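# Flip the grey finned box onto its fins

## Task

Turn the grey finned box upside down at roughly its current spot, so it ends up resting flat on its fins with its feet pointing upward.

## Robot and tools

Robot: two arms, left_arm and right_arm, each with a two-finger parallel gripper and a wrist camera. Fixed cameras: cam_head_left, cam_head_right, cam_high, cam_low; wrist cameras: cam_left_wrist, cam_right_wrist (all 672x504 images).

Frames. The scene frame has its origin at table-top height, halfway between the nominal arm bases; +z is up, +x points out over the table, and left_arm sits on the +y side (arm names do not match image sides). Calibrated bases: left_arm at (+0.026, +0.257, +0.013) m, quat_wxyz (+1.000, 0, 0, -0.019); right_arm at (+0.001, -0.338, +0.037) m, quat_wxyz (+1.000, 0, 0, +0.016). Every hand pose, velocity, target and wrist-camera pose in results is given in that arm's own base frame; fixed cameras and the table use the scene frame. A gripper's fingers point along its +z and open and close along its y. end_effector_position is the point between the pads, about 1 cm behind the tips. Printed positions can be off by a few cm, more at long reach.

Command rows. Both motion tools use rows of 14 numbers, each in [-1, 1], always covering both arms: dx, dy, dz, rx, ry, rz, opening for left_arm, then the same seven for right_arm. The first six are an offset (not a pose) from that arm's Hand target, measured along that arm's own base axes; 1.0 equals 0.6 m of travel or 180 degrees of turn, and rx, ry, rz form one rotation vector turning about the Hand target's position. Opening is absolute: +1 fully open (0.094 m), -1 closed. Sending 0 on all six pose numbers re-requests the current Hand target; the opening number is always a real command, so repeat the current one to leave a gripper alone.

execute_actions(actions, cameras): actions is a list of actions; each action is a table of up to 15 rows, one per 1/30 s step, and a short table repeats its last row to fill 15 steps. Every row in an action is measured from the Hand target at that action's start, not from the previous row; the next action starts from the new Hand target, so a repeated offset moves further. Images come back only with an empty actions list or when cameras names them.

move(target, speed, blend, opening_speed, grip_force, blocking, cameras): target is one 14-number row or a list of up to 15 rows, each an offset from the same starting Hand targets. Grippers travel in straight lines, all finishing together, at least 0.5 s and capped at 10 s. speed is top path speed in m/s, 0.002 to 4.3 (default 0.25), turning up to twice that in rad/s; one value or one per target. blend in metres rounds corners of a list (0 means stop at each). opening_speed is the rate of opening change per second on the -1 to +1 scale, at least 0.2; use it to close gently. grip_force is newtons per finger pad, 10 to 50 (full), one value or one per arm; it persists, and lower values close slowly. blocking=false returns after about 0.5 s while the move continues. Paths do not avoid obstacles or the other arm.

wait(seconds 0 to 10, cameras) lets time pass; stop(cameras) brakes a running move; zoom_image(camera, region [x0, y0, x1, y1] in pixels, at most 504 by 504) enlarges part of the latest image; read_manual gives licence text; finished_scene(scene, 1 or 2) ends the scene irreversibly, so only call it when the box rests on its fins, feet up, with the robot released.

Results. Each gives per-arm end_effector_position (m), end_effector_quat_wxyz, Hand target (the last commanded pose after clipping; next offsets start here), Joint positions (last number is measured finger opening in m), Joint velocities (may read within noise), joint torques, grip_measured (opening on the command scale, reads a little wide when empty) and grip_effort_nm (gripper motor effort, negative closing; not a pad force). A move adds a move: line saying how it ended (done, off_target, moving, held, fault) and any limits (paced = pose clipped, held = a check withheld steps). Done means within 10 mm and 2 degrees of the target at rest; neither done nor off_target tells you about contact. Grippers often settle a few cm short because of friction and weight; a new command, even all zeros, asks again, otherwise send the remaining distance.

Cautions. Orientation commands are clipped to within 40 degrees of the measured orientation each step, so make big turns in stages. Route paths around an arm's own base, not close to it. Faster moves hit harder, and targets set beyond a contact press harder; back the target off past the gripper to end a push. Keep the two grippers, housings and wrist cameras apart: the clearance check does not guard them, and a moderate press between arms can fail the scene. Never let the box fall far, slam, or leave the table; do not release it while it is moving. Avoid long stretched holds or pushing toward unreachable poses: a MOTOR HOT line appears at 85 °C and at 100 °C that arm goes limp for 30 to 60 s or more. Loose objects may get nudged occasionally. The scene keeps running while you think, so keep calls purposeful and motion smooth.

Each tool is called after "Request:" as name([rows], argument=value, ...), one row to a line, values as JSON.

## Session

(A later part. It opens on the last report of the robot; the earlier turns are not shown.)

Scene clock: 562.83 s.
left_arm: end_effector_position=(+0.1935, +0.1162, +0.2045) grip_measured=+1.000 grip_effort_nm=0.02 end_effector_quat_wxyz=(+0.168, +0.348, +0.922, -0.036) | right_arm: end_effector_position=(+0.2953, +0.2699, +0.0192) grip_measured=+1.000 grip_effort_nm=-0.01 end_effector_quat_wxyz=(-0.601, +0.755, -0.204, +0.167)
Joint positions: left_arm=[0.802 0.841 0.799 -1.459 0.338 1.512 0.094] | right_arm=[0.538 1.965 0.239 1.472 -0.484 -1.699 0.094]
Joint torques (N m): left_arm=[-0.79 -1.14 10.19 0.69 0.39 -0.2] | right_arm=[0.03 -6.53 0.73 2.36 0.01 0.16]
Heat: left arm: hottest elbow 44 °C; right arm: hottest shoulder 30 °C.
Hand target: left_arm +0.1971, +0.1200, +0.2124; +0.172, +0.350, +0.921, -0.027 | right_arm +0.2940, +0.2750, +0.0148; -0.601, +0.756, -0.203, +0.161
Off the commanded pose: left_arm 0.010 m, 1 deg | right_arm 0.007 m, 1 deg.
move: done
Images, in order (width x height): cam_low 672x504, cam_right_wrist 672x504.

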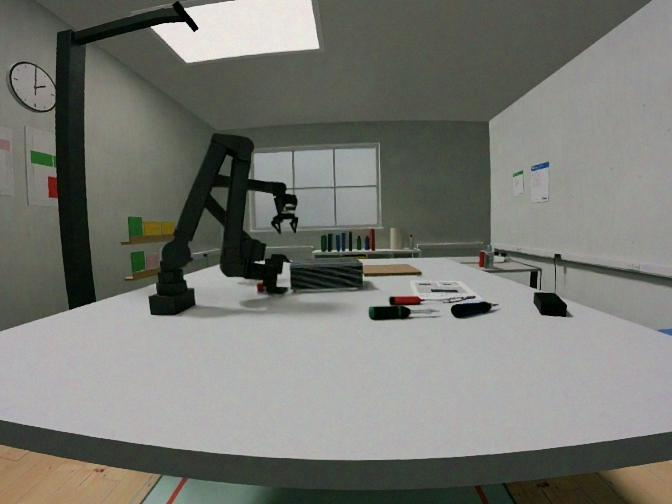

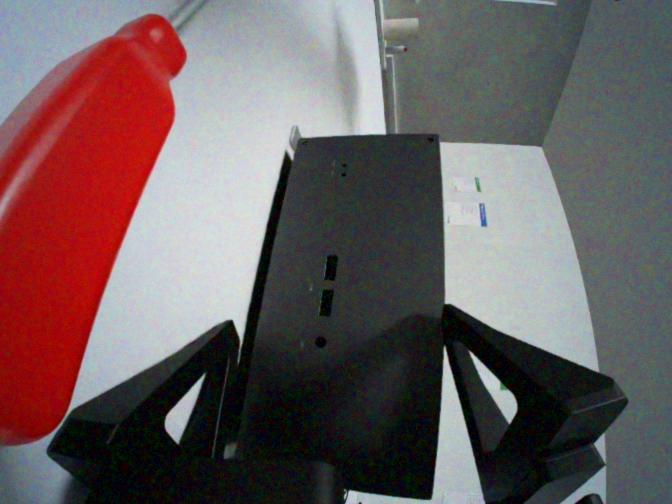

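Request:
move(target=[0,0,0,0,0,0,1, 0.0167,0.0289,0,0,0,0,1], speed=0.04, cameras=["cam_right_wrist","cam_low","cam_high"])

Request:
zoom_image(camera="cam_low", region=[240, 248, 310, 308])

Request:
zoom_image(camera="cam_high", region=[220, 150, 400, 300])

Scene clock: 594.07 s.
left_arm: end_effector_position=(+0.1935, +0.1162, +0.2045) grip_measured=+1.000 grip_effort_nm=0.02 end_effector_quat_wxyz=(+0.168, +0.348, +0.922, -0.036) | right_arm: end_effector_position=(+0.2975, +0.2797, +0.0190) grip_measured=+1.000 grip_effort_nm=-0.01 end_effector_quat_wxyz=(-0.601, +0.754, -0.205, +0.166)
Joint positions: left_arm=[0.802 0.841 0.799 -1.459 0.338 1.512 0.094] | right_arm=[0.567 1.963 0.257 1.457 -0.455 -1.686 0.094]
Joint torques (N m): left_arm=[-0.73 -1.2 10.18 0.7 0.38 -0.2] | right_arm=[0.5 -7.71 2.7 0.72 0.25 0.11]
Heat: left arm: hottest elbow 44 °C; right arm: hottest shoulder 30 °C.
Hand target: left_arm +0.1971, +0.1200, +0.2124; +0.172, +0.350, +0.921, -0.027 | right_arm +0.3041, +0.2923, +0.0148; -0.601, +0.756, -0.203, +0.161
Off the commanded pose: left_arm 0.010 m, 1 deg | right_arm 0.015 m, 1 deg.
move: off_target (right_arm)
Images, in order (width x height): cam_high 672x504, cam_low 672x504, cam_right_wrist 672x504.

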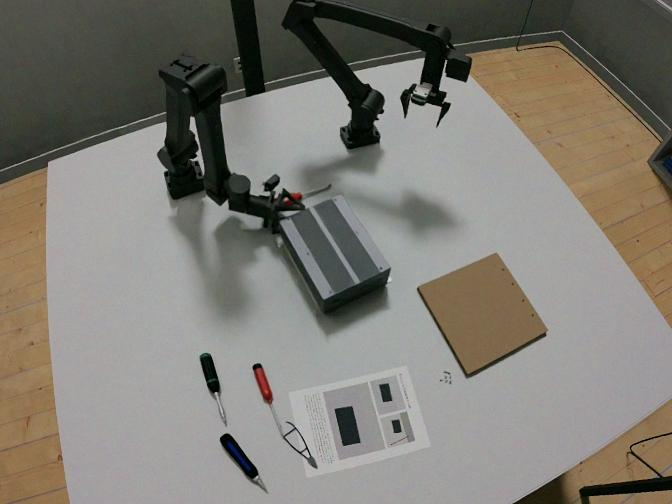

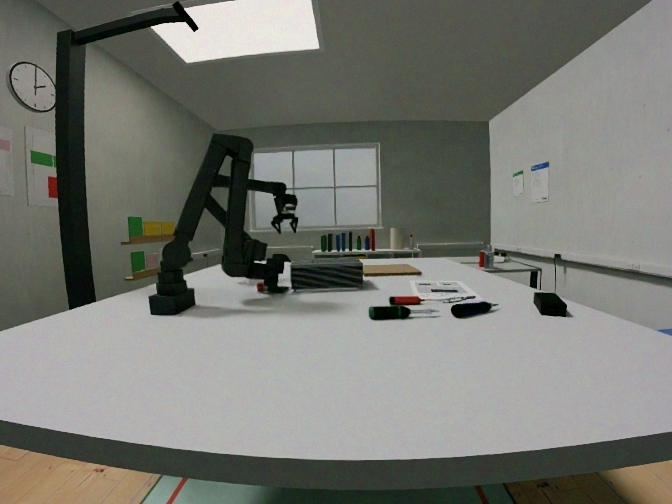

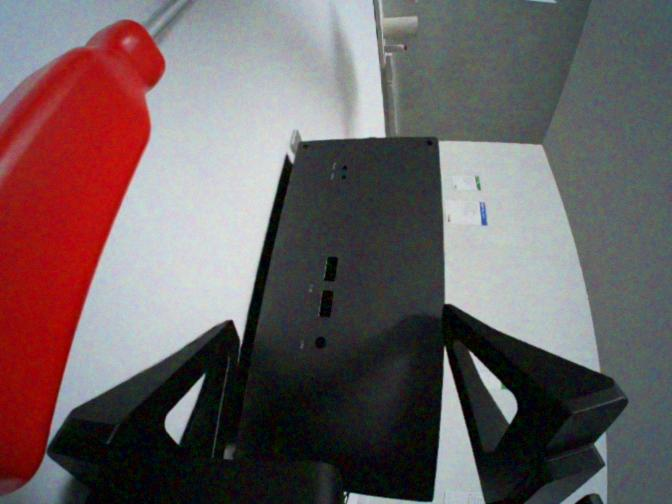

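Scaled by 7.200.

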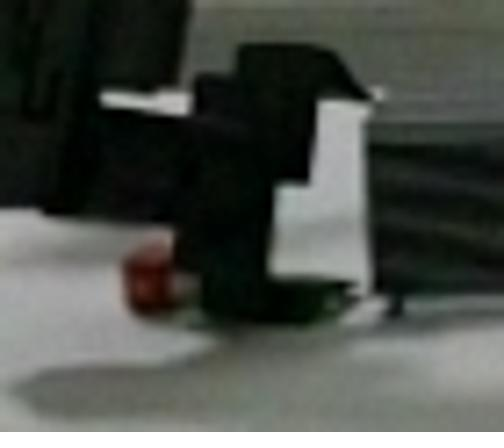

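Scaled by 2.800.

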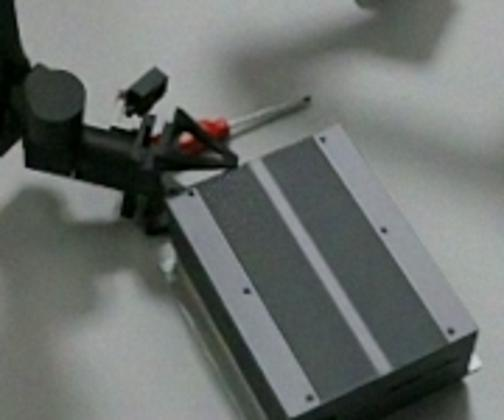

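Request:
move(target=[0,0,0,0,0,0,1, -0.0235,-0.0505,0.0087,0,0,0,1], speed=0.06, cameras=["cam_right_wrist","cam_low"])

Request:
zoom_image(camera="cam_right_wrist", region=[200, 260, 470, 380])

Request:
zoom_image(camera="cam_low", region=[240, 248, 310, 308])

Scene clock: 613.33 s.
left_arm: end_effector_position=(+0.1935, +0.1162, +0.2045) grip_measured=+1.000 grip_effort_nm=0.02 end_effector_quat_wxyz=(+0.168, +0.348, +0.922, -0.036) | right_arm: end_effector_position=(+0.2886, +0.2676, +0.0189) grip_measured=+1.000 grip_effort_nm=-0.01 end_effector_quat_wxyz=(-0.602, +0.757, -0.200, +0.156)
Joint positions: left_arm=[0.802 0.841 0.799 -1.459 0.338 1.512 0.094] | right_arm=[0.53 1.963 0.226 1.473 -0.514 -1.699 0.094]
Joint torques (N m): left_arm=[-0.85 -1.03 10.17 0.72 0.38 -0.19] | right_arm=[-1.9 -8.12 -0.7 2.28 -0.29 0.02]
Heat: left arm: hottest elbow 44 °C; right arm: hottest shoulder 30 °C.
Hand target: left_arm +0.1971, +0.1200, +0.2124; +0.172, +0.350, +0.921, -0.027 | right_arm +0.2900, +0.2620, +0.0201; -0.601, +0.756, -0.203, +0.161
Off the commanded pose: left_arm 0.010 m, 1 deg | right_arm 0.006 m, 1 deg.
move: done
Images, in order (width x height): cam_low 672x504, cam_right_wrist 672x504.

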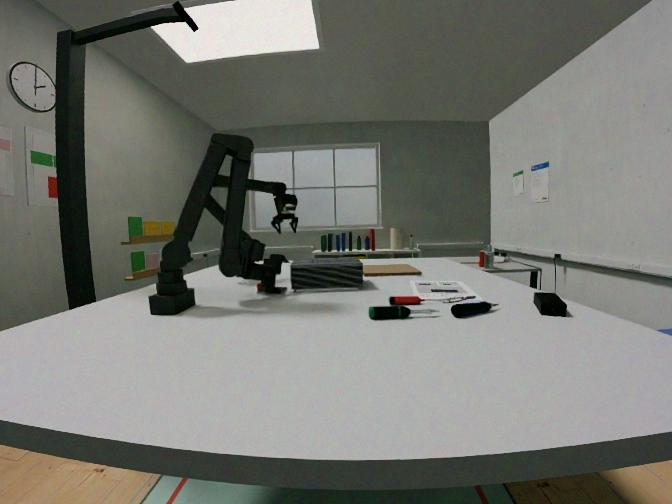

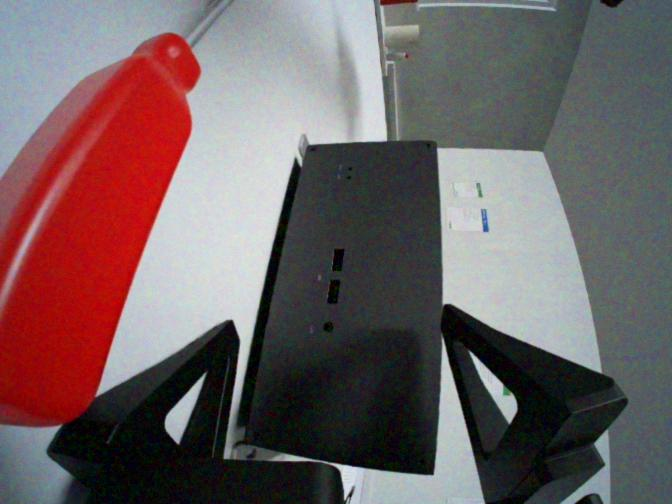

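Scaled by 1.867 from the camera's 672x504 image, which has a finer 960x720 frame.

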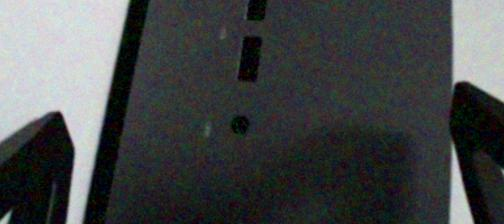

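Scaled by 7.200.

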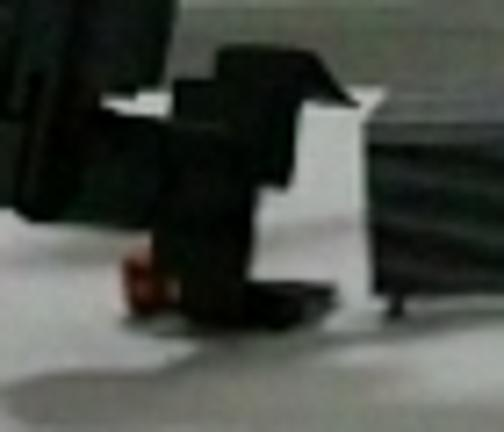

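Request:
move(target=[0,0,0,0,0,0,1, 0,0,0.009,0,0,0,1], speed=0.06, cameras=["cam_right_wrist"])

Request:
zoom_image(camera="cam_right_wrist", region=[200, 260, 470, 380])

Scene clock: 641.47 s.
left_arm: end_effector_position=(+0.1935, +0.1162, +0.2045) grip_measured=+1.000 grip_effort_nm=0.02 end_effector_quat_wxyz=(+0.168, +0.348, +0.922, -0.036) | right_arm: end_effector_position=(+0.2875, +0.2666, +0.0233) grip_measured=+1.000 grip_effort_nm=-0.01 end_effector_quat_wxyz=(-0.602, +0.757, -0.200, +0.157)
Joint positions: left_arm=[0.802 0.841 0.799 -1.459 0.338 1.512 0.094] | right_arm=[0.529 1.937 0.219 1.457 -0.514 -1.699 0.094]
Joint torques (N m): left_arm=[-0.73 -1.03 10.15 0.75 0.37 -0.2] | right_arm=[-2.02 -8.7 -0.53 1.8 -0.3 0.04]
Heat: left arm: hottest elbow 44 °C; right arm: hottest shoulder 30 °C.
Hand target: left_arm +0.1971, +0.1200, +0.2124; +0.172, +0.350, +0.921, -0.027 | right_arm +0.2900, +0.2620, +0.0255; -0.601, +0.756, -0.203, +0.161
Off the commanded pose: left_arm 0.010 m, 1 deg | right_arm 0.006 m, 1 deg.
move: done
Images, in order (width x height): cam_right_wrist 672x504.

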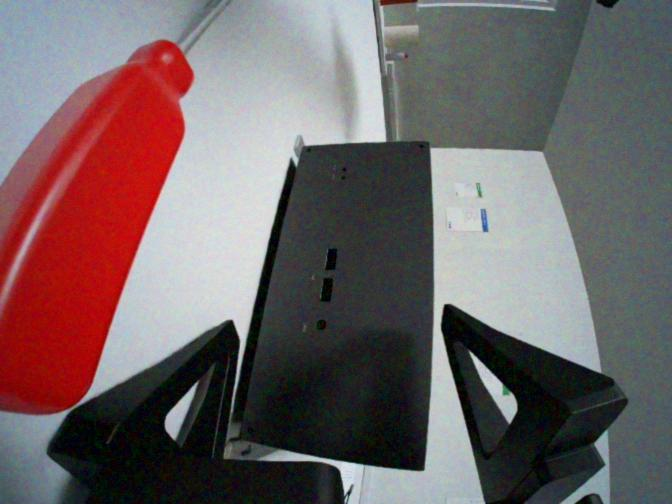

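Scaled by 1.867 from the camera's 672x504 image, which has a finer 960x720 frame.

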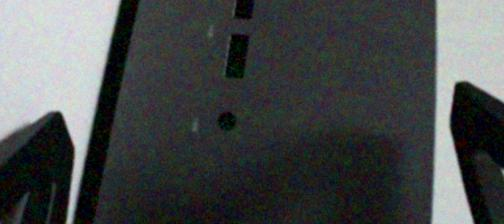

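Request:
move(target=[0,0,0,0,0,0,1, 0.02,0.0433,0,0,0,0,1], speed=0.05, cameras=["cam_right_wrist","cam_low"])

Request:
zoom_image(camera="cam_right_wrist", region=[200, 260, 470, 380])

Request:
zoom_image(camera="cam_low", region=[240, 248, 310, 308])

Scene clock: 658.30 s.
left_arm: end_effector_position=(+0.1935, +0.1162, +0.2045) grip_measured=+1.000 grip_effort_nm=0.02 end_effector_quat_wxyz=(+0.168, +0.348, +0.922, -0.036) | right_arm: end_effector_position=(+0.3012, +0.2816, +0.0210) grip_measured=+1.000 grip_effort_nm=-0.01 end_effector_quat_wxyz=(-0.596, +0.758, -0.206, +0.163)
Joint positions: left_arm=[0.802 0.841 0.799 -1.459 0.338 1.512 0.094] | right_arm=[0.565 1.926 0.266 1.394 -0.459 -1.693 0.094]
Joint torques (N m): left_arm=[-0.79 -1.14 10.21 0.69 0.38 -0.2] | right_arm=[0.97 -9 1.09 1.61 0.01 0.13]
Heat: left arm: hottest elbow 45 °C; right arm: hottest shoulder 30 °C.
Hand target: left_arm +0.1971, +0.1200, +0.2124; +0.172, +0.350, +0.921, -0.027 | right_arm +0.3019, +0.2880, +0.0254; -0.601, +0.756, -0.203, +0.161
Off the commanded pose: left_arm 0.010 m, 1 deg | right_arm 0.008 m, 1 deg.
move: done
Images, in order (width x height): cam_low 672x504, cam_right_wrist 672x504.

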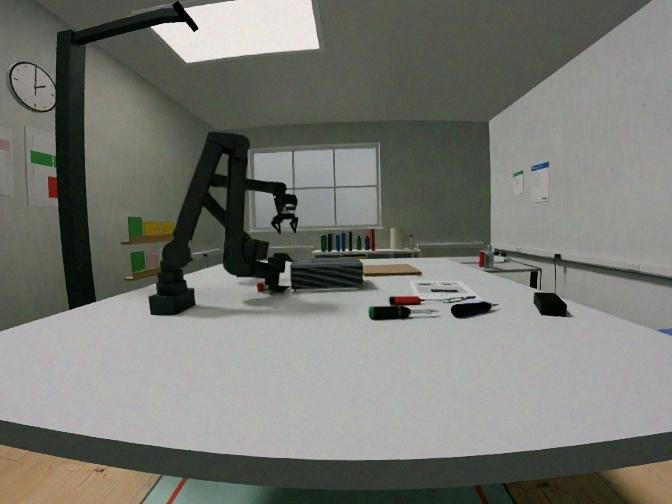

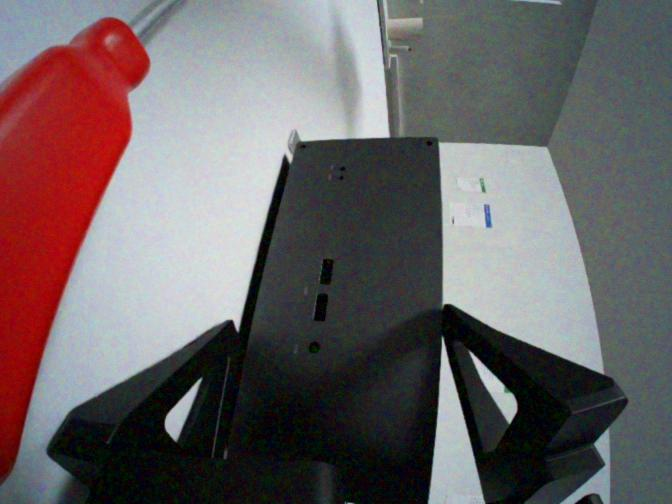

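Scaled by 1.867 from the camera's 672x504 image, which has a finer 960x720 frame.

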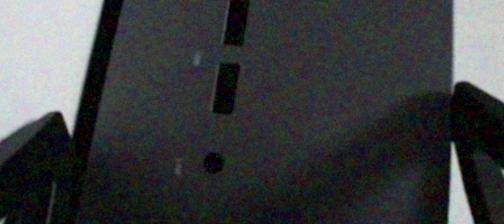

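Scaled by 7.200.

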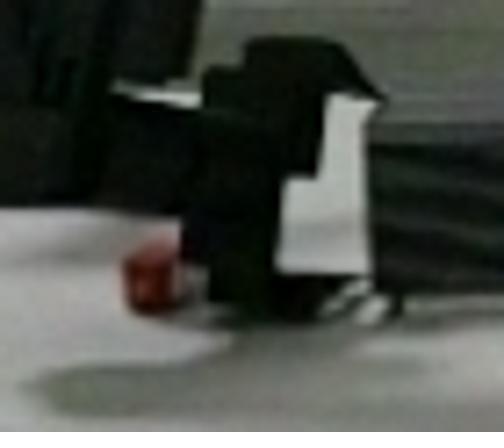

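Request:
move(target=[0,0,0,0,0,0,1, -0.006,-0.012,0.01,0,0,0,1], speed=0.05, cameras=["cam_right_wrist","cam_low"])

Request:
zoom_image(camera="cam_right_wrist", region=[200, 260, 470, 380])

Request:
zoom_image(camera="cam_low", region=[240, 248, 310, 308])

Scene clock: 766.17 s.
left_arm: end_effector_position=(+0.1935, +0.1162, +0.2045) grip_measured=+1.000 grip_effort_nm=0.02 end_effector_quat_wxyz=(+0.168, +0.348, +0.922, -0.036) | right_arm: end_effector_position=(+0.2989, +0.2816, +0.0288) grip_measured=+1.000 grip_effort_nm=-0.01 end_effector_quat_wxyz=(-0.600, +0.757, -0.202, +0.163)
Joint positions: left_arm=[0.802 0.841 0.799 -1.459 0.338 1.512 0.094] | right_arm=[0.565 1.892 0.257 1.378 -0.467 -1.693 0.094]
Joint torques (N m): left_arm=[-0.67 -1.08 10.17 0.7 0.37 -0.2] | right_arm=[-1.14 -8.82 0.43 1.73 -0.28 0.12]
Heat: left arm: hottest elbow 45 °C; right arm: hottest shoulder 31 °C.
Hand target: left_arm +0.1971, +0.1200, +0.2124; +0.172, +0.350, +0.921, -0.027 | right_arm +0.2983, +0.2809, +0.0314; -0.601, +0.756, -0.203, +0.161
Off the commanded pose: left_arm 0.010 m, 1 deg | right_arm 0.003 m, 0 deg.
move: done
Images, in order (width x height): cam_low 672x504, cam_right_wrist 672x504.

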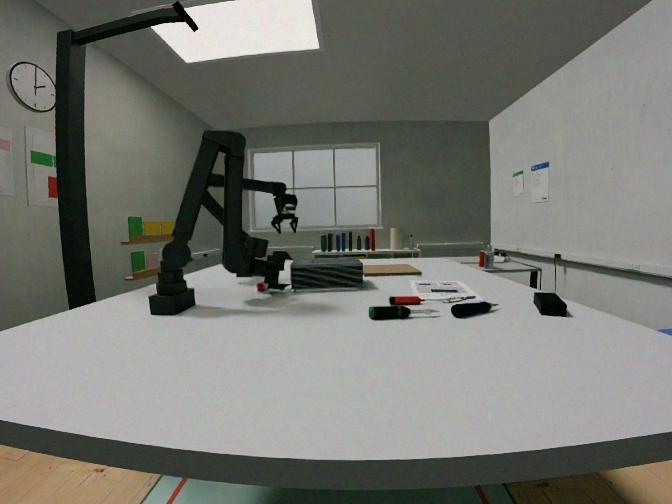

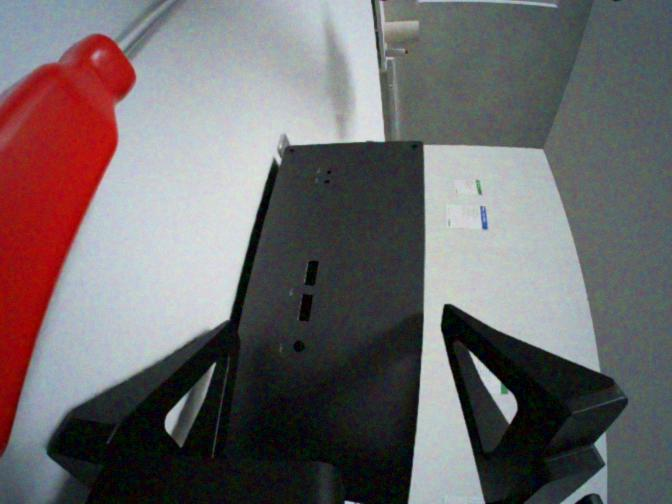

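Scaled by 1.867 from the camera's 672x504 image, which has a finer 960x720 frame.

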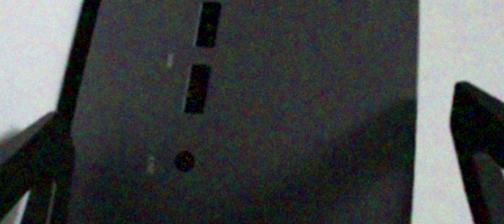

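Scaled by 7.200.

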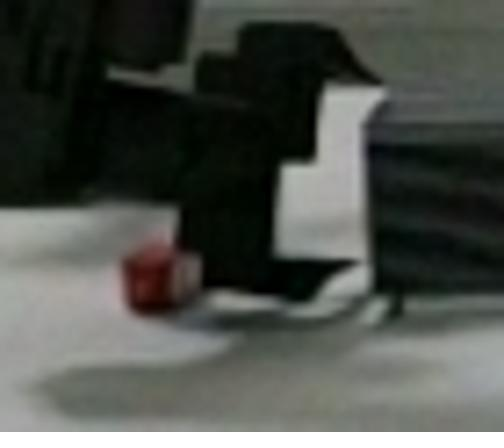

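Request:
move(target=[0,0,0,0,0,0,1, -0.025,-0.0433,0,0.01445,-0.0083,0,1], speed=0.06)

Request:
move(target=[0,0,0,0,0,0,1, 0,0,-0.02,0,0,0,1], speed=0.04)

Request:
move(target=[0,0,0,0,0,0,1, 0,0,-0.0083,0,0,0,1], speed=0.04)

Request:
move(target=[0,0,0,0,0,0,1, 0,0,-0.0083,0,0,0,1], speed=0.04, cameras=["cam_right_wrist","cam_low"])

Request:
zoom_image(camera="cam_low", region=[240, 248, 310, 308])

Scene clock: 840.77 s.
left_arm: end_effector_position=(+0.1935, +0.1162, +0.2045) grip_measured=+1.000 grip_effort_nm=0.02 end_effector_quat_wxyz=(+0.168, +0.348, +0.922, -0.036) | right_arm: end_effector_position=(+0.2818, +0.2595, +0.0317) grip_measured=+1.000 grip_effort_nm=-0.01 end_effector_quat_wxyz=(-0.618, +0.745, -0.192, +0.164)
Joint positions: left_arm=[0.802 0.841 0.799 -1.459 0.338 1.512 0.094] | right_arm=[0.511 1.967 0.195 1.557 -0.538 -1.689 0.094]
Joint torques (N m): left_arm=[-0.79 -1.03 10.17 0.72 0.38 -0.19] | right_arm=[-2.2 -7 -0.68 2.71 -0.25 0.13]
Heat: left arm: hottest elbow 45 °C; right arm: hottest shoulder 30 °C.
Hand target: left_arm +0.1971, +0.1200, +0.2124; +0.172, +0.350, +0.921, -0.027 | right_arm +0.2833, +0.2547, +0.0314; -0.621, +0.740, -0.199, +0.167
Off the commanded pose: left_arm 0.010 m, 1 deg | right_arm 0.005 m, 1 deg.
joint sent to its limit (right arm) — joint 4 (wrist pitch), upper limit. The joint targets still meet the commanded pose.
move: done

Scene clock: 841.57 s.
left_arm: end_effector_position=(+0.1935, +0.1162, +0.2045) grip_measured=+1.000 grip_effort_nm=0.02 end_effector_quat_wxyz=(+0.168, +0.348, +0.922, -0.036) | right_arm: end_effector_position=(+0.2786, +0.2577, +0.0204) grip_measured=+1.000 grip_effort_nm=-0.01 end_effector_quat_wxyz=(-0.610, +0.752, -0.198, +0.154)
Joint positions: left_arm=[0.802 0.841 0.799 -1.459 0.338 1.512 0.094] | right_arm=[0.508 2.001 0.195 1.561 -0.543 -1.689 0.094]
Joint torques (N m): left_arm=[-0.56 -1.03 10.15 0.69 0.38 -0.2] | right_arm=[-1.73 -6.59 -0.29 2.62 -0.3 -0.01]
Heat: left arm: hottest elbow 45 °C; right arm: hottest shoulder 30 °C.
Hand target: left_arm +0.1971, +0.1200, +0.2124; +0.172, +0.350, +0.921, -0.027 | right_arm +0.2833, +0.2548, +0.0193; -0.621, +0.740, -0.199, +0.166
Off the commanded pose: left_arm 0.010 m, 1 deg | right_arm 0.006 m, 2 deg.
joint sent to its limit (right arm) — joint 4 (wrist pitch), upper limit. The joint targets still meet the commanded pose.
move: done

Scene clock: 842.33 s.
left_arm: end_effector_position=(+0.1935, +0.1162, +0.2045) grip_measured=+1.000 grip_effort_nm=0.02 end_effector_quat_wxyz=(+0.168, +0.348, +0.922, -0.036) | right_arm: end_effector_position=(+0.2800, +0.2587, +0.0206) grip_measured=+1.000 grip_effort_nm=-0.01 end_effector_quat_wxyz=(-0.612, +0.751, -0.194, +0.157)
Joint positions: left_arm=[0.802 0.841 0.799 -1.459 0.338 1.512 0.094] | right_arm=[0.508 2.009 0.2 1.571 -0.546 -1.696 0.094]
Joint torques (N m): left_arm=[-0.73 -1.14 10.21 0.72 0.37 -0.19] | right_arm=[-1.44 -5.6 -0.25 2.11 -0.25 0.01]
Heat: left arm: hottest elbow 45 °C; right arm: hottest shoulder 30 °C.
Hand target: left_arm +0.1971, +0.1200, +0.2124; +0.172, +0.350, +0.921, -0.027 | right_arm +0.2834, +0.2548, +0.0144; -0.621, +0.740, -0.199, +0.167
Off the commanded pose: left_arm 0.010 m, 1 deg | right_arm 0.008 m, 2 deg.
joint sent to its limit (right arm) — joint 4 (wrist pitch), upper limit. The joint targets still meet the commanded pose.
move: done

Scene clock: 843.03 s.
left_arm: end_effector_position=(+0.1935, +0.1162, +0.2045) grip_measured=+1.000 grip_effort_nm=0.02 end_effector_quat_wxyz=(+0.168, +0.348, +0.922, -0.036) | right_arm: end_effector_position=(+0.2801, +0.2592, +0.0207) grip_measured=+1.000 grip_effort_nm=-0.01 end_effector_quat_wxyz=(-0.614, +0.750, -0.191, +0.157)
Joint positions: left_arm=[0.802 0.841 0.799 -1.459 0.338 1.512 0.094] | right_arm=[0.507 2.015 0.202 1.579 -0.551 -1.696 0.094]
Joint torques (N m): left_arm=[-0.79 -1.03 10.18 0.76 0.39 -0.2] | right_arm=[-2.08 -4.54 -0.27 1.91 -0.15 -0.07]
Heat: left arm: hottest elbow 45 °C; right arm: hottest shoulder 30 °C.
Hand target: left_arm +0.1971, +0.1200, +0.2124; +0.172, +0.350, +0.921, -0.027 | right_arm +0.2833, +0.2548, +0.0094; -0.621, +0.740, -0.199, +0.166
Off the commanded pose: left_arm 0.010 m, 1 deg | right_arm 0.013 m, 2 deg.
joint read past its limit (right arm) — joint 4 (wrist pitch), upper limit.
joint sent to its limit (right arm) — joint 4 (wrist pitch), upper limit. The joint targets are off in orientation, not in position.
move: off_target (right_arm)
Images, in order (width x height): cam_low 672x504, cam_right_wrist 672x504.

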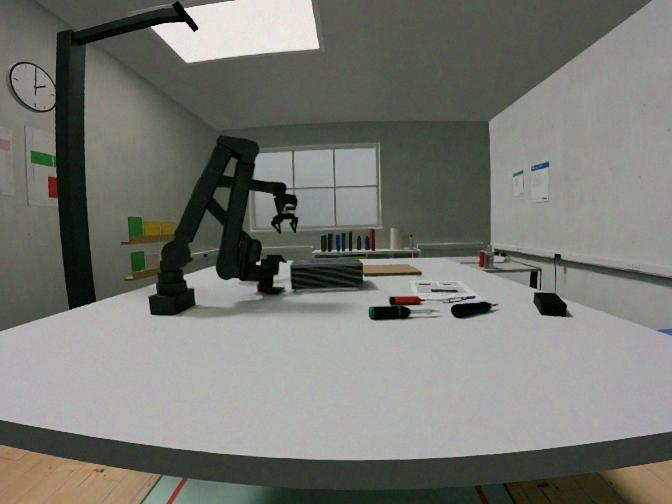

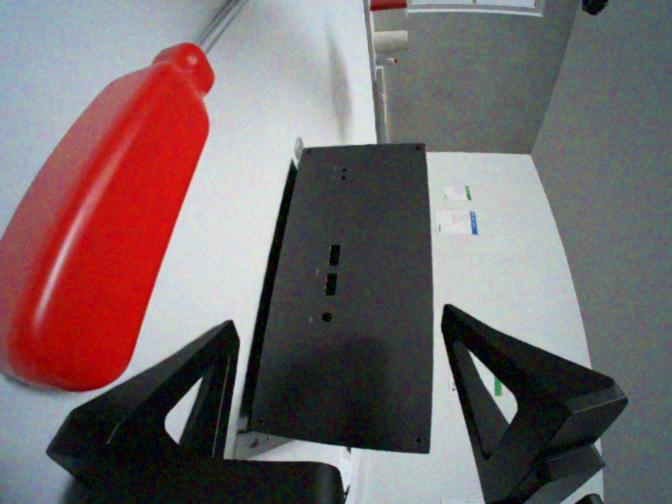

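Scaled by 7.200.

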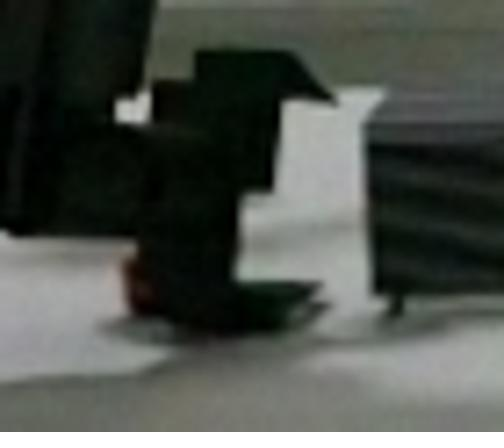

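Request:
move(target=[0,0,0,0,0,0,1, 0.0178,0.0343,0.0135,0,0,0,1], speed=0.05, cameras=["cam_right_wrist","cam_low"])

Request:
zoom_image(camera="cam_right_wrist", region=[200, 260, 470, 380])

Request:
zoom_image(camera="cam_low", region=[240, 248, 310, 308])

Scene clock: 879.33 s.
left_arm: end_effector_position=(+0.1935, +0.1162, +0.2045) grip_measured=+1.000 grip_effort_nm=0.02 end_effector_quat_wxyz=(+0.168, +0.348, +0.922, -0.036) | right_arm: end_effector_position=(+0.2974, +0.2712, +0.0232) grip_measured=+1.000 grip_effort_nm=-0.01 end_effector_quat_wxyz=(-0.620, +0.739, -0.197, +0.174)
Joint positions: left_arm=[0.802 0.841 0.799 -1.459 0.338 1.512 0.094] | right_arm=[0.534 2.023 0.248 1.579 -0.494 -1.678 0.094]
Joint torques (N m): left_arm=[-0.73 -1.14 10.18 0.7 0.39 -0.2] | right_arm=[0.32 -6.53 -0.05 1.87 0.03 0.16]
Heat: left arm: hottest elbow 45 °C; right arm: hottest shoulder 30 °C.
Hand target: left_arm +0.1971, +0.1200, +0.2124; +0.172, +0.350, +0.921, -0.027 | right_arm +0.2940, +0.2754, +0.0176; -0.621, +0.740, -0.199, +0.167
Off the commanded pose: left_arm 0.010 m, 1 deg | right_arm 0.008 m, 1 deg.
joint read past its limit (right arm) — joint 4 (wrist pitch), upper limit.
joint sent to its limit (right arm) — joint 4 (wrist pitch), upper limit. The joint targets still meet the commanded pose.
move: done
Images, in order (width x height): cam_low 672x504, cam_right_wrist 672x504.

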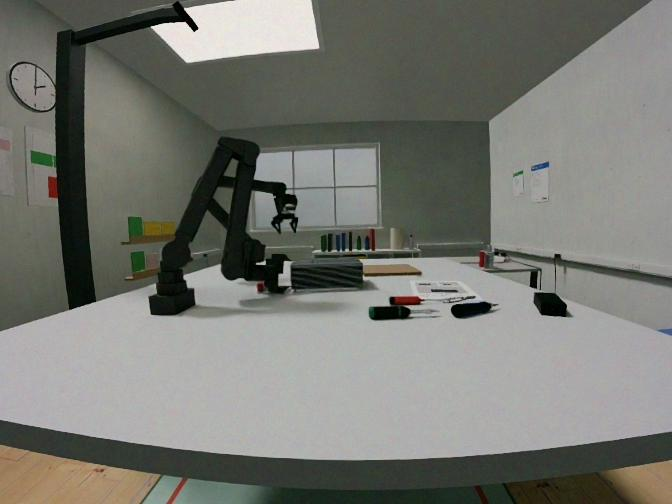

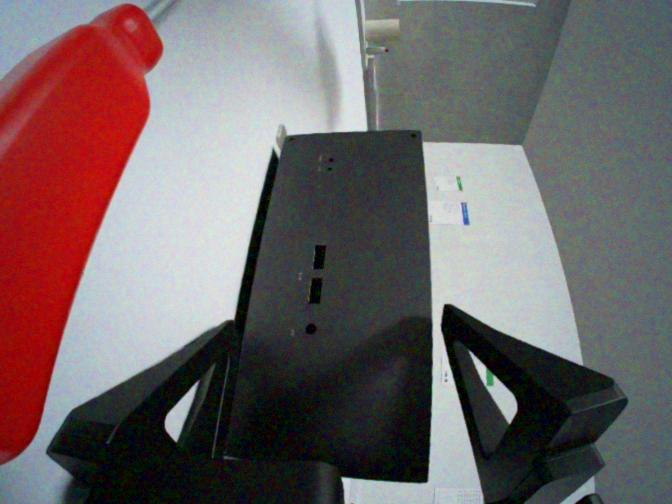

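Scaled by 1.867 from the camera's 672x504 image, which has a finer 960x720 frame.

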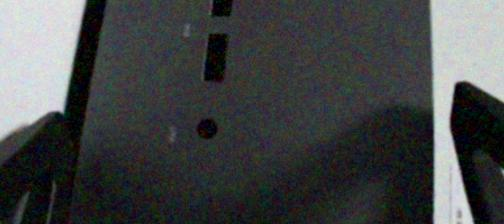

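Scaled by 7.200.

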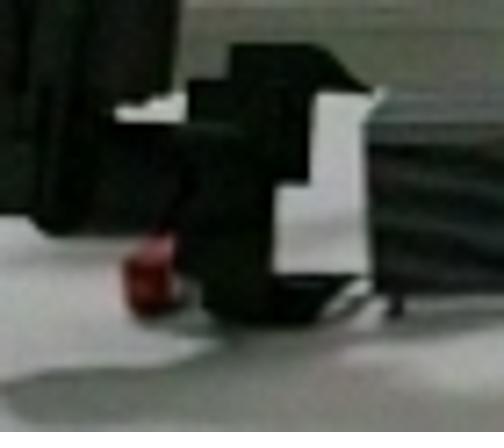

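Request:
move(target=[0,0,0,0,0,0,1, 0.025,0.0433,0,0,0,0,1], speed=0.04, cameras=["cam_right_wrist","cam_low","cam_high"])

Request:
zoom_image(camera="cam_right_wrist", region=[200, 260, 470, 380])

Request:
zoom_image(camera="cam_low", region=[240, 248, 310, 308])

Scene clock: 887.63 s.
left_arm: end_effector_position=(+0.1935, +0.1162, +0.2045) grip_measured=+1.000 grip_effort_nm=0.02 end_effector_quat_wxyz=(+0.168, +0.348, +0.922, -0.036) | right_arm: end_effector_position=(+0.3060, +0.2949, +0.0237) grip_measured=+1.000 grip_effort_nm=-0.01 end_effector_quat_wxyz=(-0.625, +0.736, -0.196, +0.171)
Joint positions: left_arm=[0.802 0.841 0.799 -1.459 0.338 1.512 0.094] | right_arm=[0.59 2.018 0.3 1.54 -0.447 -1.654 0.094]
Joint torques (N m): left_arm=[-0.79 -1.14 10.18 0.75 0.37 -0.21] | right_arm=[0.38 -8 1.39 1.11 0.33 0.06]
Heat: left arm: hottest elbow 46 °C; right arm: hottest shoulder 30 °C.
Hand target: left_arm +0.1971, +0.1200, +0.2124; +0.172, +0.350, +0.921, -0.027 | right_arm +0.3091, +0.3013, +0.0175; -0.621, +0.740, -0.199, +0.167
Off the commanded pose: left_arm 0.010 m, 1 deg | right_arm 0.009 m, 1 deg.
move: done
Images, in order (width x height): cam_high 672x504, cam_low 672x504, cam_right_wrist 672x504.

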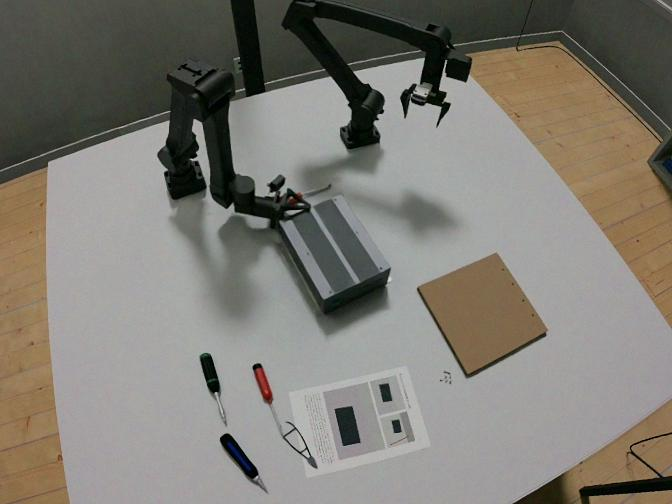

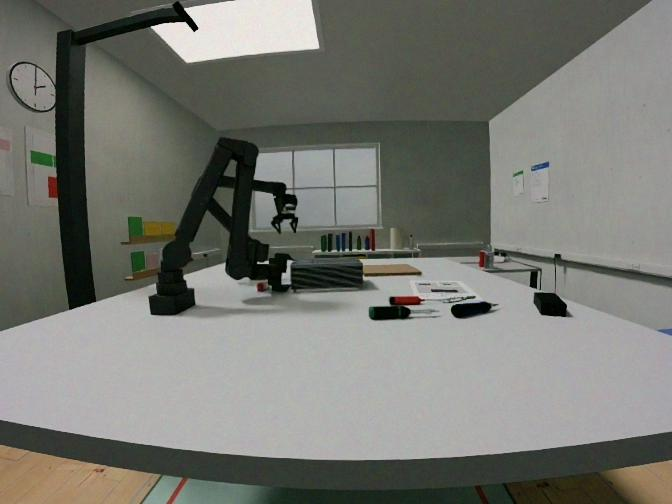

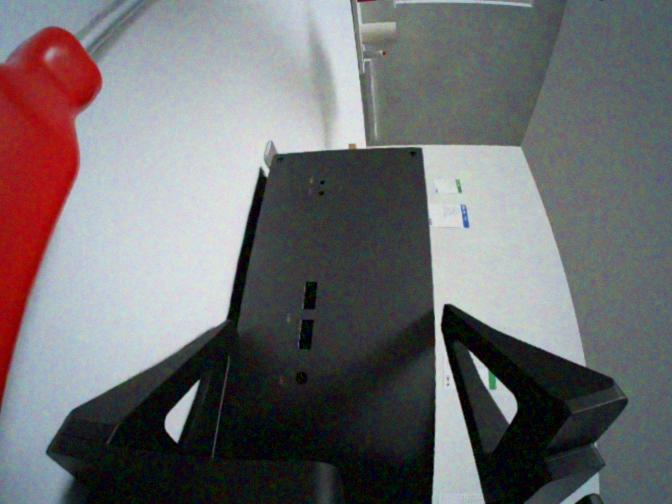

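Scaled by 1.867 from the camera's 672x504 image, which has a finer 960x720 frame.

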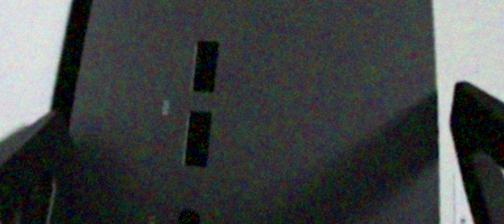

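Scaled by 7.200.

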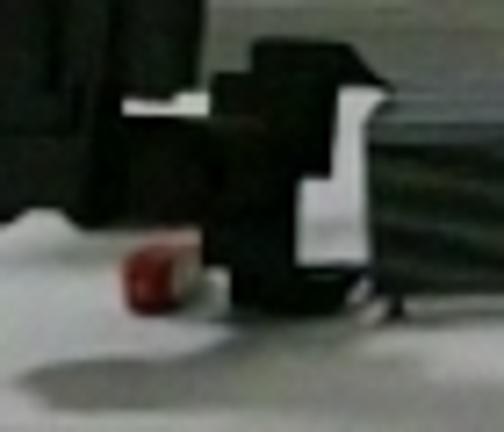

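Request:
move(target=[0,0,0,0,0,0,1, -0.005,-0.009,-0.004,-0.0063,0.0036,0,1], speed=0.04)

Request:
move(target=[0,0,0,0,0,0,1, 0.013,0.0233,0.0,0,0,0,1], speed=0.04, cameras=["cam_right_wrist","cam_low","cam_high"])

Request:
zoom_image(camera="cam_right_wrist", region=[200, 260, 470, 380])

Request:
zoom_image(camera="cam_low", region=[240, 248, 310, 308])

Scene clock: 907.83 s.
left_arm: end_effector_position=(+0.1935, +0.1162, +0.2045) grip_measured=+1.000 grip_effort_nm=0.02 end_effector_quat_wxyz=(+0.168, +0.348, +0.922, -0.036) | right_arm: end_effector_position=(+0.3060, +0.2952, +0.0228) grip_measured=+1.000 grip_effort_nm=-0.01 end_effector_quat_wxyz=(-0.621, +0.739, -0.198, +0.168)
Joint positions: left_arm=[0.802 0.841 0.799 -1.459 0.338 1.512 0.094] | right_arm=[0.59 2.005 0.3 1.513 -0.448 -1.657 0.094]
Joint torques (N m): left_arm=[-0.73 -1.08 10.19 0.69 0.38 -0.2] | right_arm=[-0.09 -7.71 0.53 0.98 0.05 -0.04]
Heat: left arm: hottest elbow 46 °C; right arm: hottest shoulder 30 °C.
Hand target: left_arm +0.1971, +0.1200, +0.2124; +0.172, +0.350, +0.921, -0.027 | right_arm +0.3060, +0.2960, +0.0152; -0.612, +0.747, -0.201, +0.164
Off the commanded pose: left_arm 0.010 m, 1 deg | right_arm 0.008 m, 1 deg.
move: done

Scene clock: 908.70 s.
left_arm: end_effector_position=(+0.1935, +0.1162, +0.2045) grip_measured=+1.000 grip_effort_nm=0.02 end_effector_quat_wxyz=(+0.168, +0.348, +0.922, -0.036) | right_arm: end_effector_position=(+0.3066, +0.2986, +0.0216) grip_measured=+1.000 grip_effort_nm=-0.01 end_effector_quat_wxyz=(-0.615, +0.744, -0.201, +0.168)
Joint positions: left_arm=[0.802 0.841 0.799 -1.459 0.338 1.512 0.094] | right_arm=[0.603 1.988 0.305 1.477 -0.429 -1.66 0.094]
Joint torques (N m): left_arm=[-0.79 -1.08 10.19 0.69 0.37 -0.2] | right_arm=[0.73 -7.3 3.15 0.73 0.3 0.07]
Heat: left arm: hottest elbow 46 °C; right arm: hottest shoulder 30 °C.
Hand target: left_arm +0.1971, +0.1200, +0.2124; +0.172, +0.350, +0.921, -0.027 | right_arm +0.3138, +0.3100, +0.0152; -0.612, +0.747, -0.201, +0.164
Off the commanded pose: left_arm 0.010 m, 1 deg | right_arm 0.015 m, 1 deg.
move: off_target (right_arm)
Images, in order (width x height): cam_high 672x504, cam_low 672x504, cam_right_wrist 672x504.

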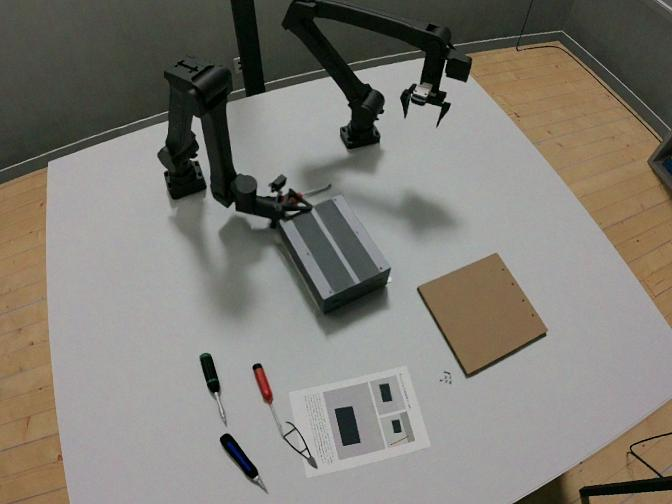

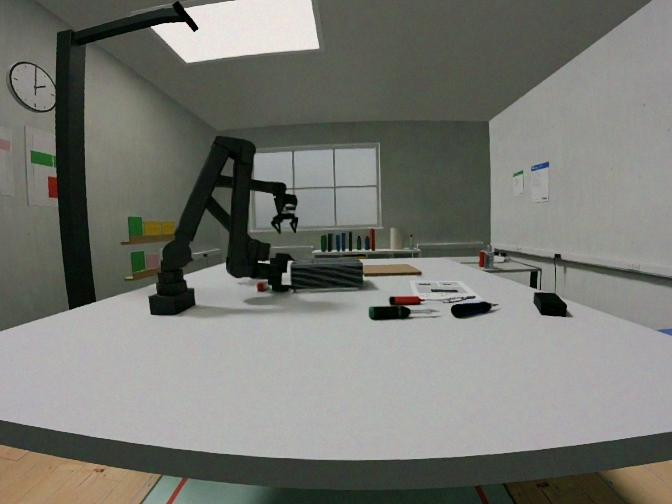

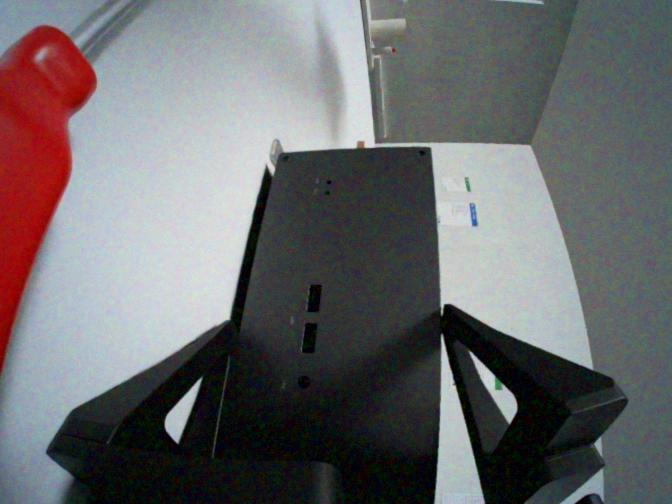

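Scaled by 1.867 from the camera's 672x504 image, which has a finer 960x720 frame.

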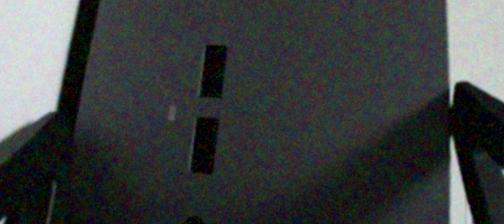

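Scaled by 7.200.

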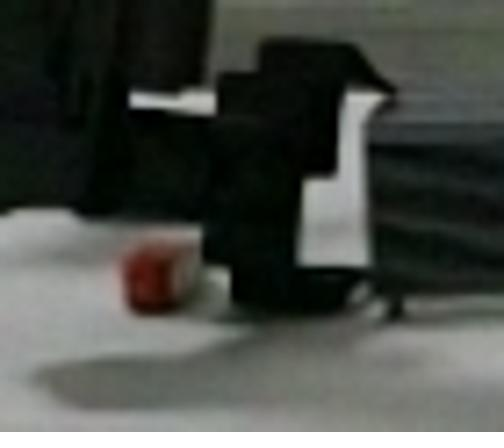

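Request:
move([
  [0,0,0,0,0,0,1, -0.05,-0.087,0.01,0,0,0,1],
  [0,0,0,0,0,0,1, -0.107,-0.0577,0.078,0,0,-0.1944,1],
], speed=0.12, blend=[0.02,0], cameras=["cam_right_wrist","cam_head_right","cam_high"])

Scene clock: 975.50 s.
left_arm: end_effector_position=(+0.1935, +0.1162, +0.2045) grip_measured=+1.000 grip_effort_nm=0.02 end_effector_quat_wxyz=(+0.168, +0.348, +0.922, -0.036) | right_arm: end_effector_position=(+0.2506, +0.2666, +0.0568) grip_measured=+1.000 grip_effort_nm=-0.01 end_effector_quat_wxyz=(-0.524, +0.657, -0.416, +0.347)
Joint positions: left_arm=[0.802 0.841 0.799 -1.459 0.338 1.512 0.094] | right_arm=[1.122 1.716 0.154 1.289 0.68 -1.416 0.094]
Joint torques (N m): left_arm=[-0.79 -1.26 10.18 0.72 0.37 -0.2] | right_arm=[0.38 -6.42 2.43 1.73 0.26 0.16]
Heat: left arm: hottest elbow 46 °C; right arm: hottest elbow 30 °C.
Hand target: left_arm +0.1971, +0.1200, +0.2124; +0.172, +0.350, +0.921, -0.027 | right_arm +0.2496, +0.2754, +0.0621; -0.535, +0.652, -0.416, +0.341
Off the commanded pose: left_arm 0.010 m, 1 deg | right_arm 0.010 m, 1 deg.
move: done
Images, in order (width x height): cam_head_right 672x504, cam_high 672x504, cam_right_wrist 672x504.

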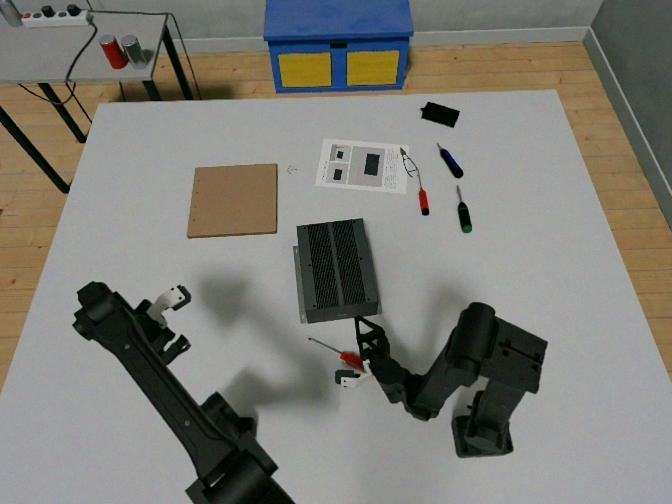

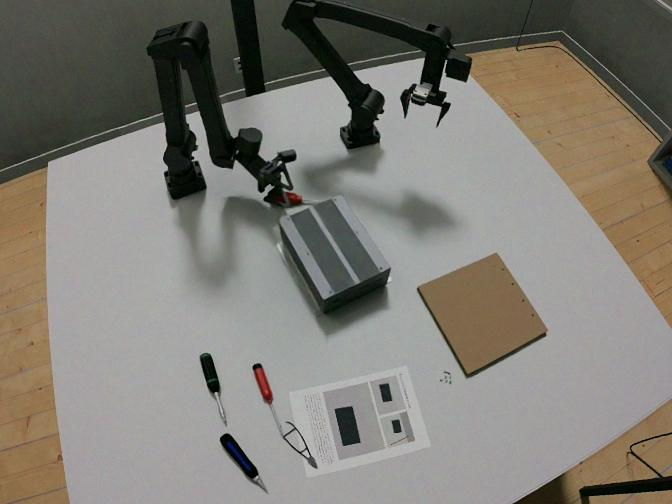

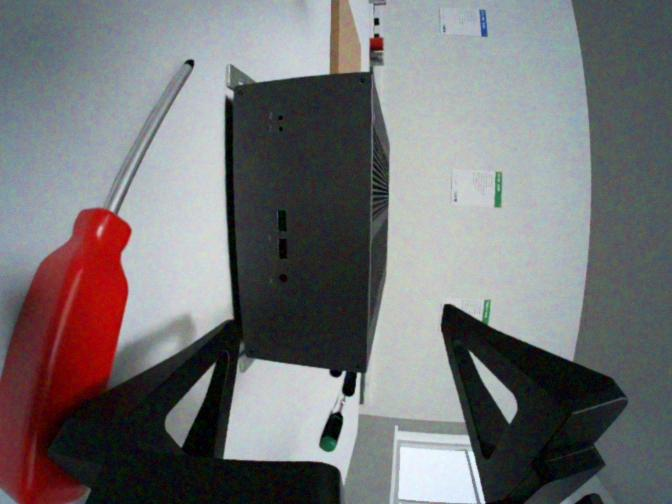

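Request:
move(target=[0,0,0,0,0,0,1, 0.0762,0.0245,0,0,0,0.0833,1], speed=0.1, cameras=["cam_right_wrist","cam_head_right"])

Request:
zoom_image(camera="cam_head_right", region=[280, 280, 440, 420])

Scene clock: 1040.40 s.
left_arm: end_effector_position=(+0.1935, +0.1162, +0.2045) grip_measured=+1.000 grip_effort_nm=0.02 end_effector_quat_wxyz=(+0.168, +0.348, +0.922, -0.036) | right_arm: end_effector_position=(+0.2872, +0.2888, +0.0597) grip_measured=+1.000 grip_effort_nm=-0.01 end_effector_quat_wxyz=(-0.571, +0.706, -0.328, +0.261)
Joint positions: left_arm=[0.802 0.841 0.799 -1.459 0.338 1.512 0.094] | right_arm=[0.848 1.728 0.203 1.311 0.138 -1.534 0.094]
Joint torques (N m): left_arm=[-0.91 -1.14 10.18 0.72 0.38 -0.19] | right_arm=[-1.55 -5.66 2.61 2.77 -0.18 -0.01]
Heat: left arm: hottest elbow 46 °C; right arm: hottest shoulder 30 °C.
Hand target: left_arm +0.1971, +0.1200, +0.2124; +0.172, +0.350, +0.921, -0.027 | right_arm +0.2953, +0.2900, +0.0619; -0.574, +0.701, -0.327, +0.268
Off the commanded pose: left_arm 0.010 m, 1 deg | right_arm 0.009 m, 1 deg.
move: done
Images, in order (width x height): cam_head_right 672x504, cam_right_wrist 672x504.

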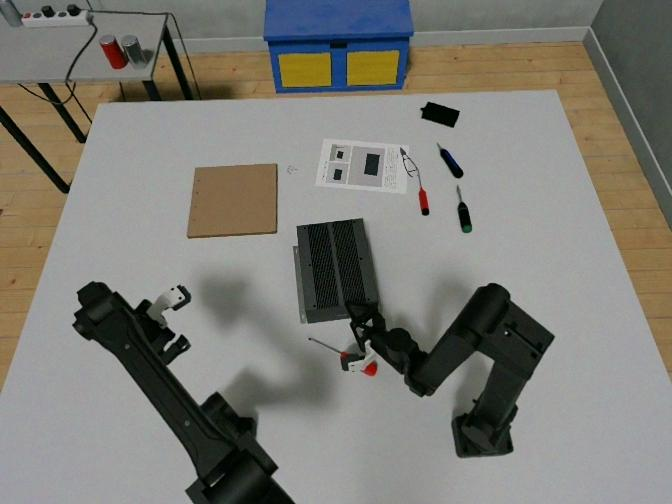

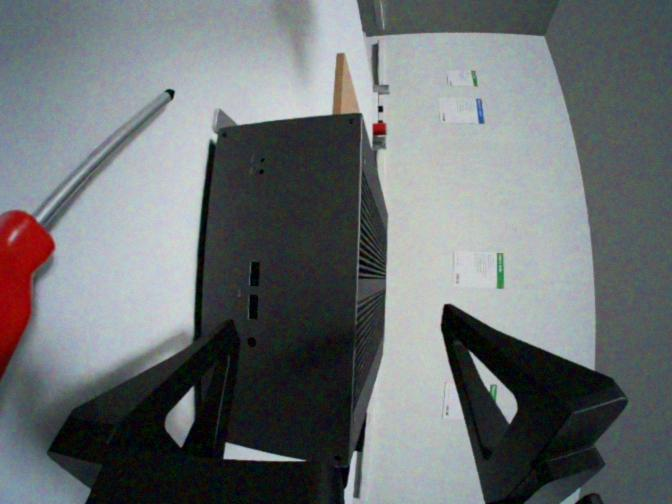

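Scaled by 3.150.

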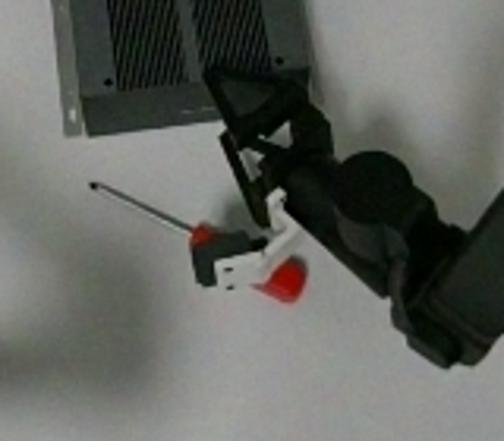

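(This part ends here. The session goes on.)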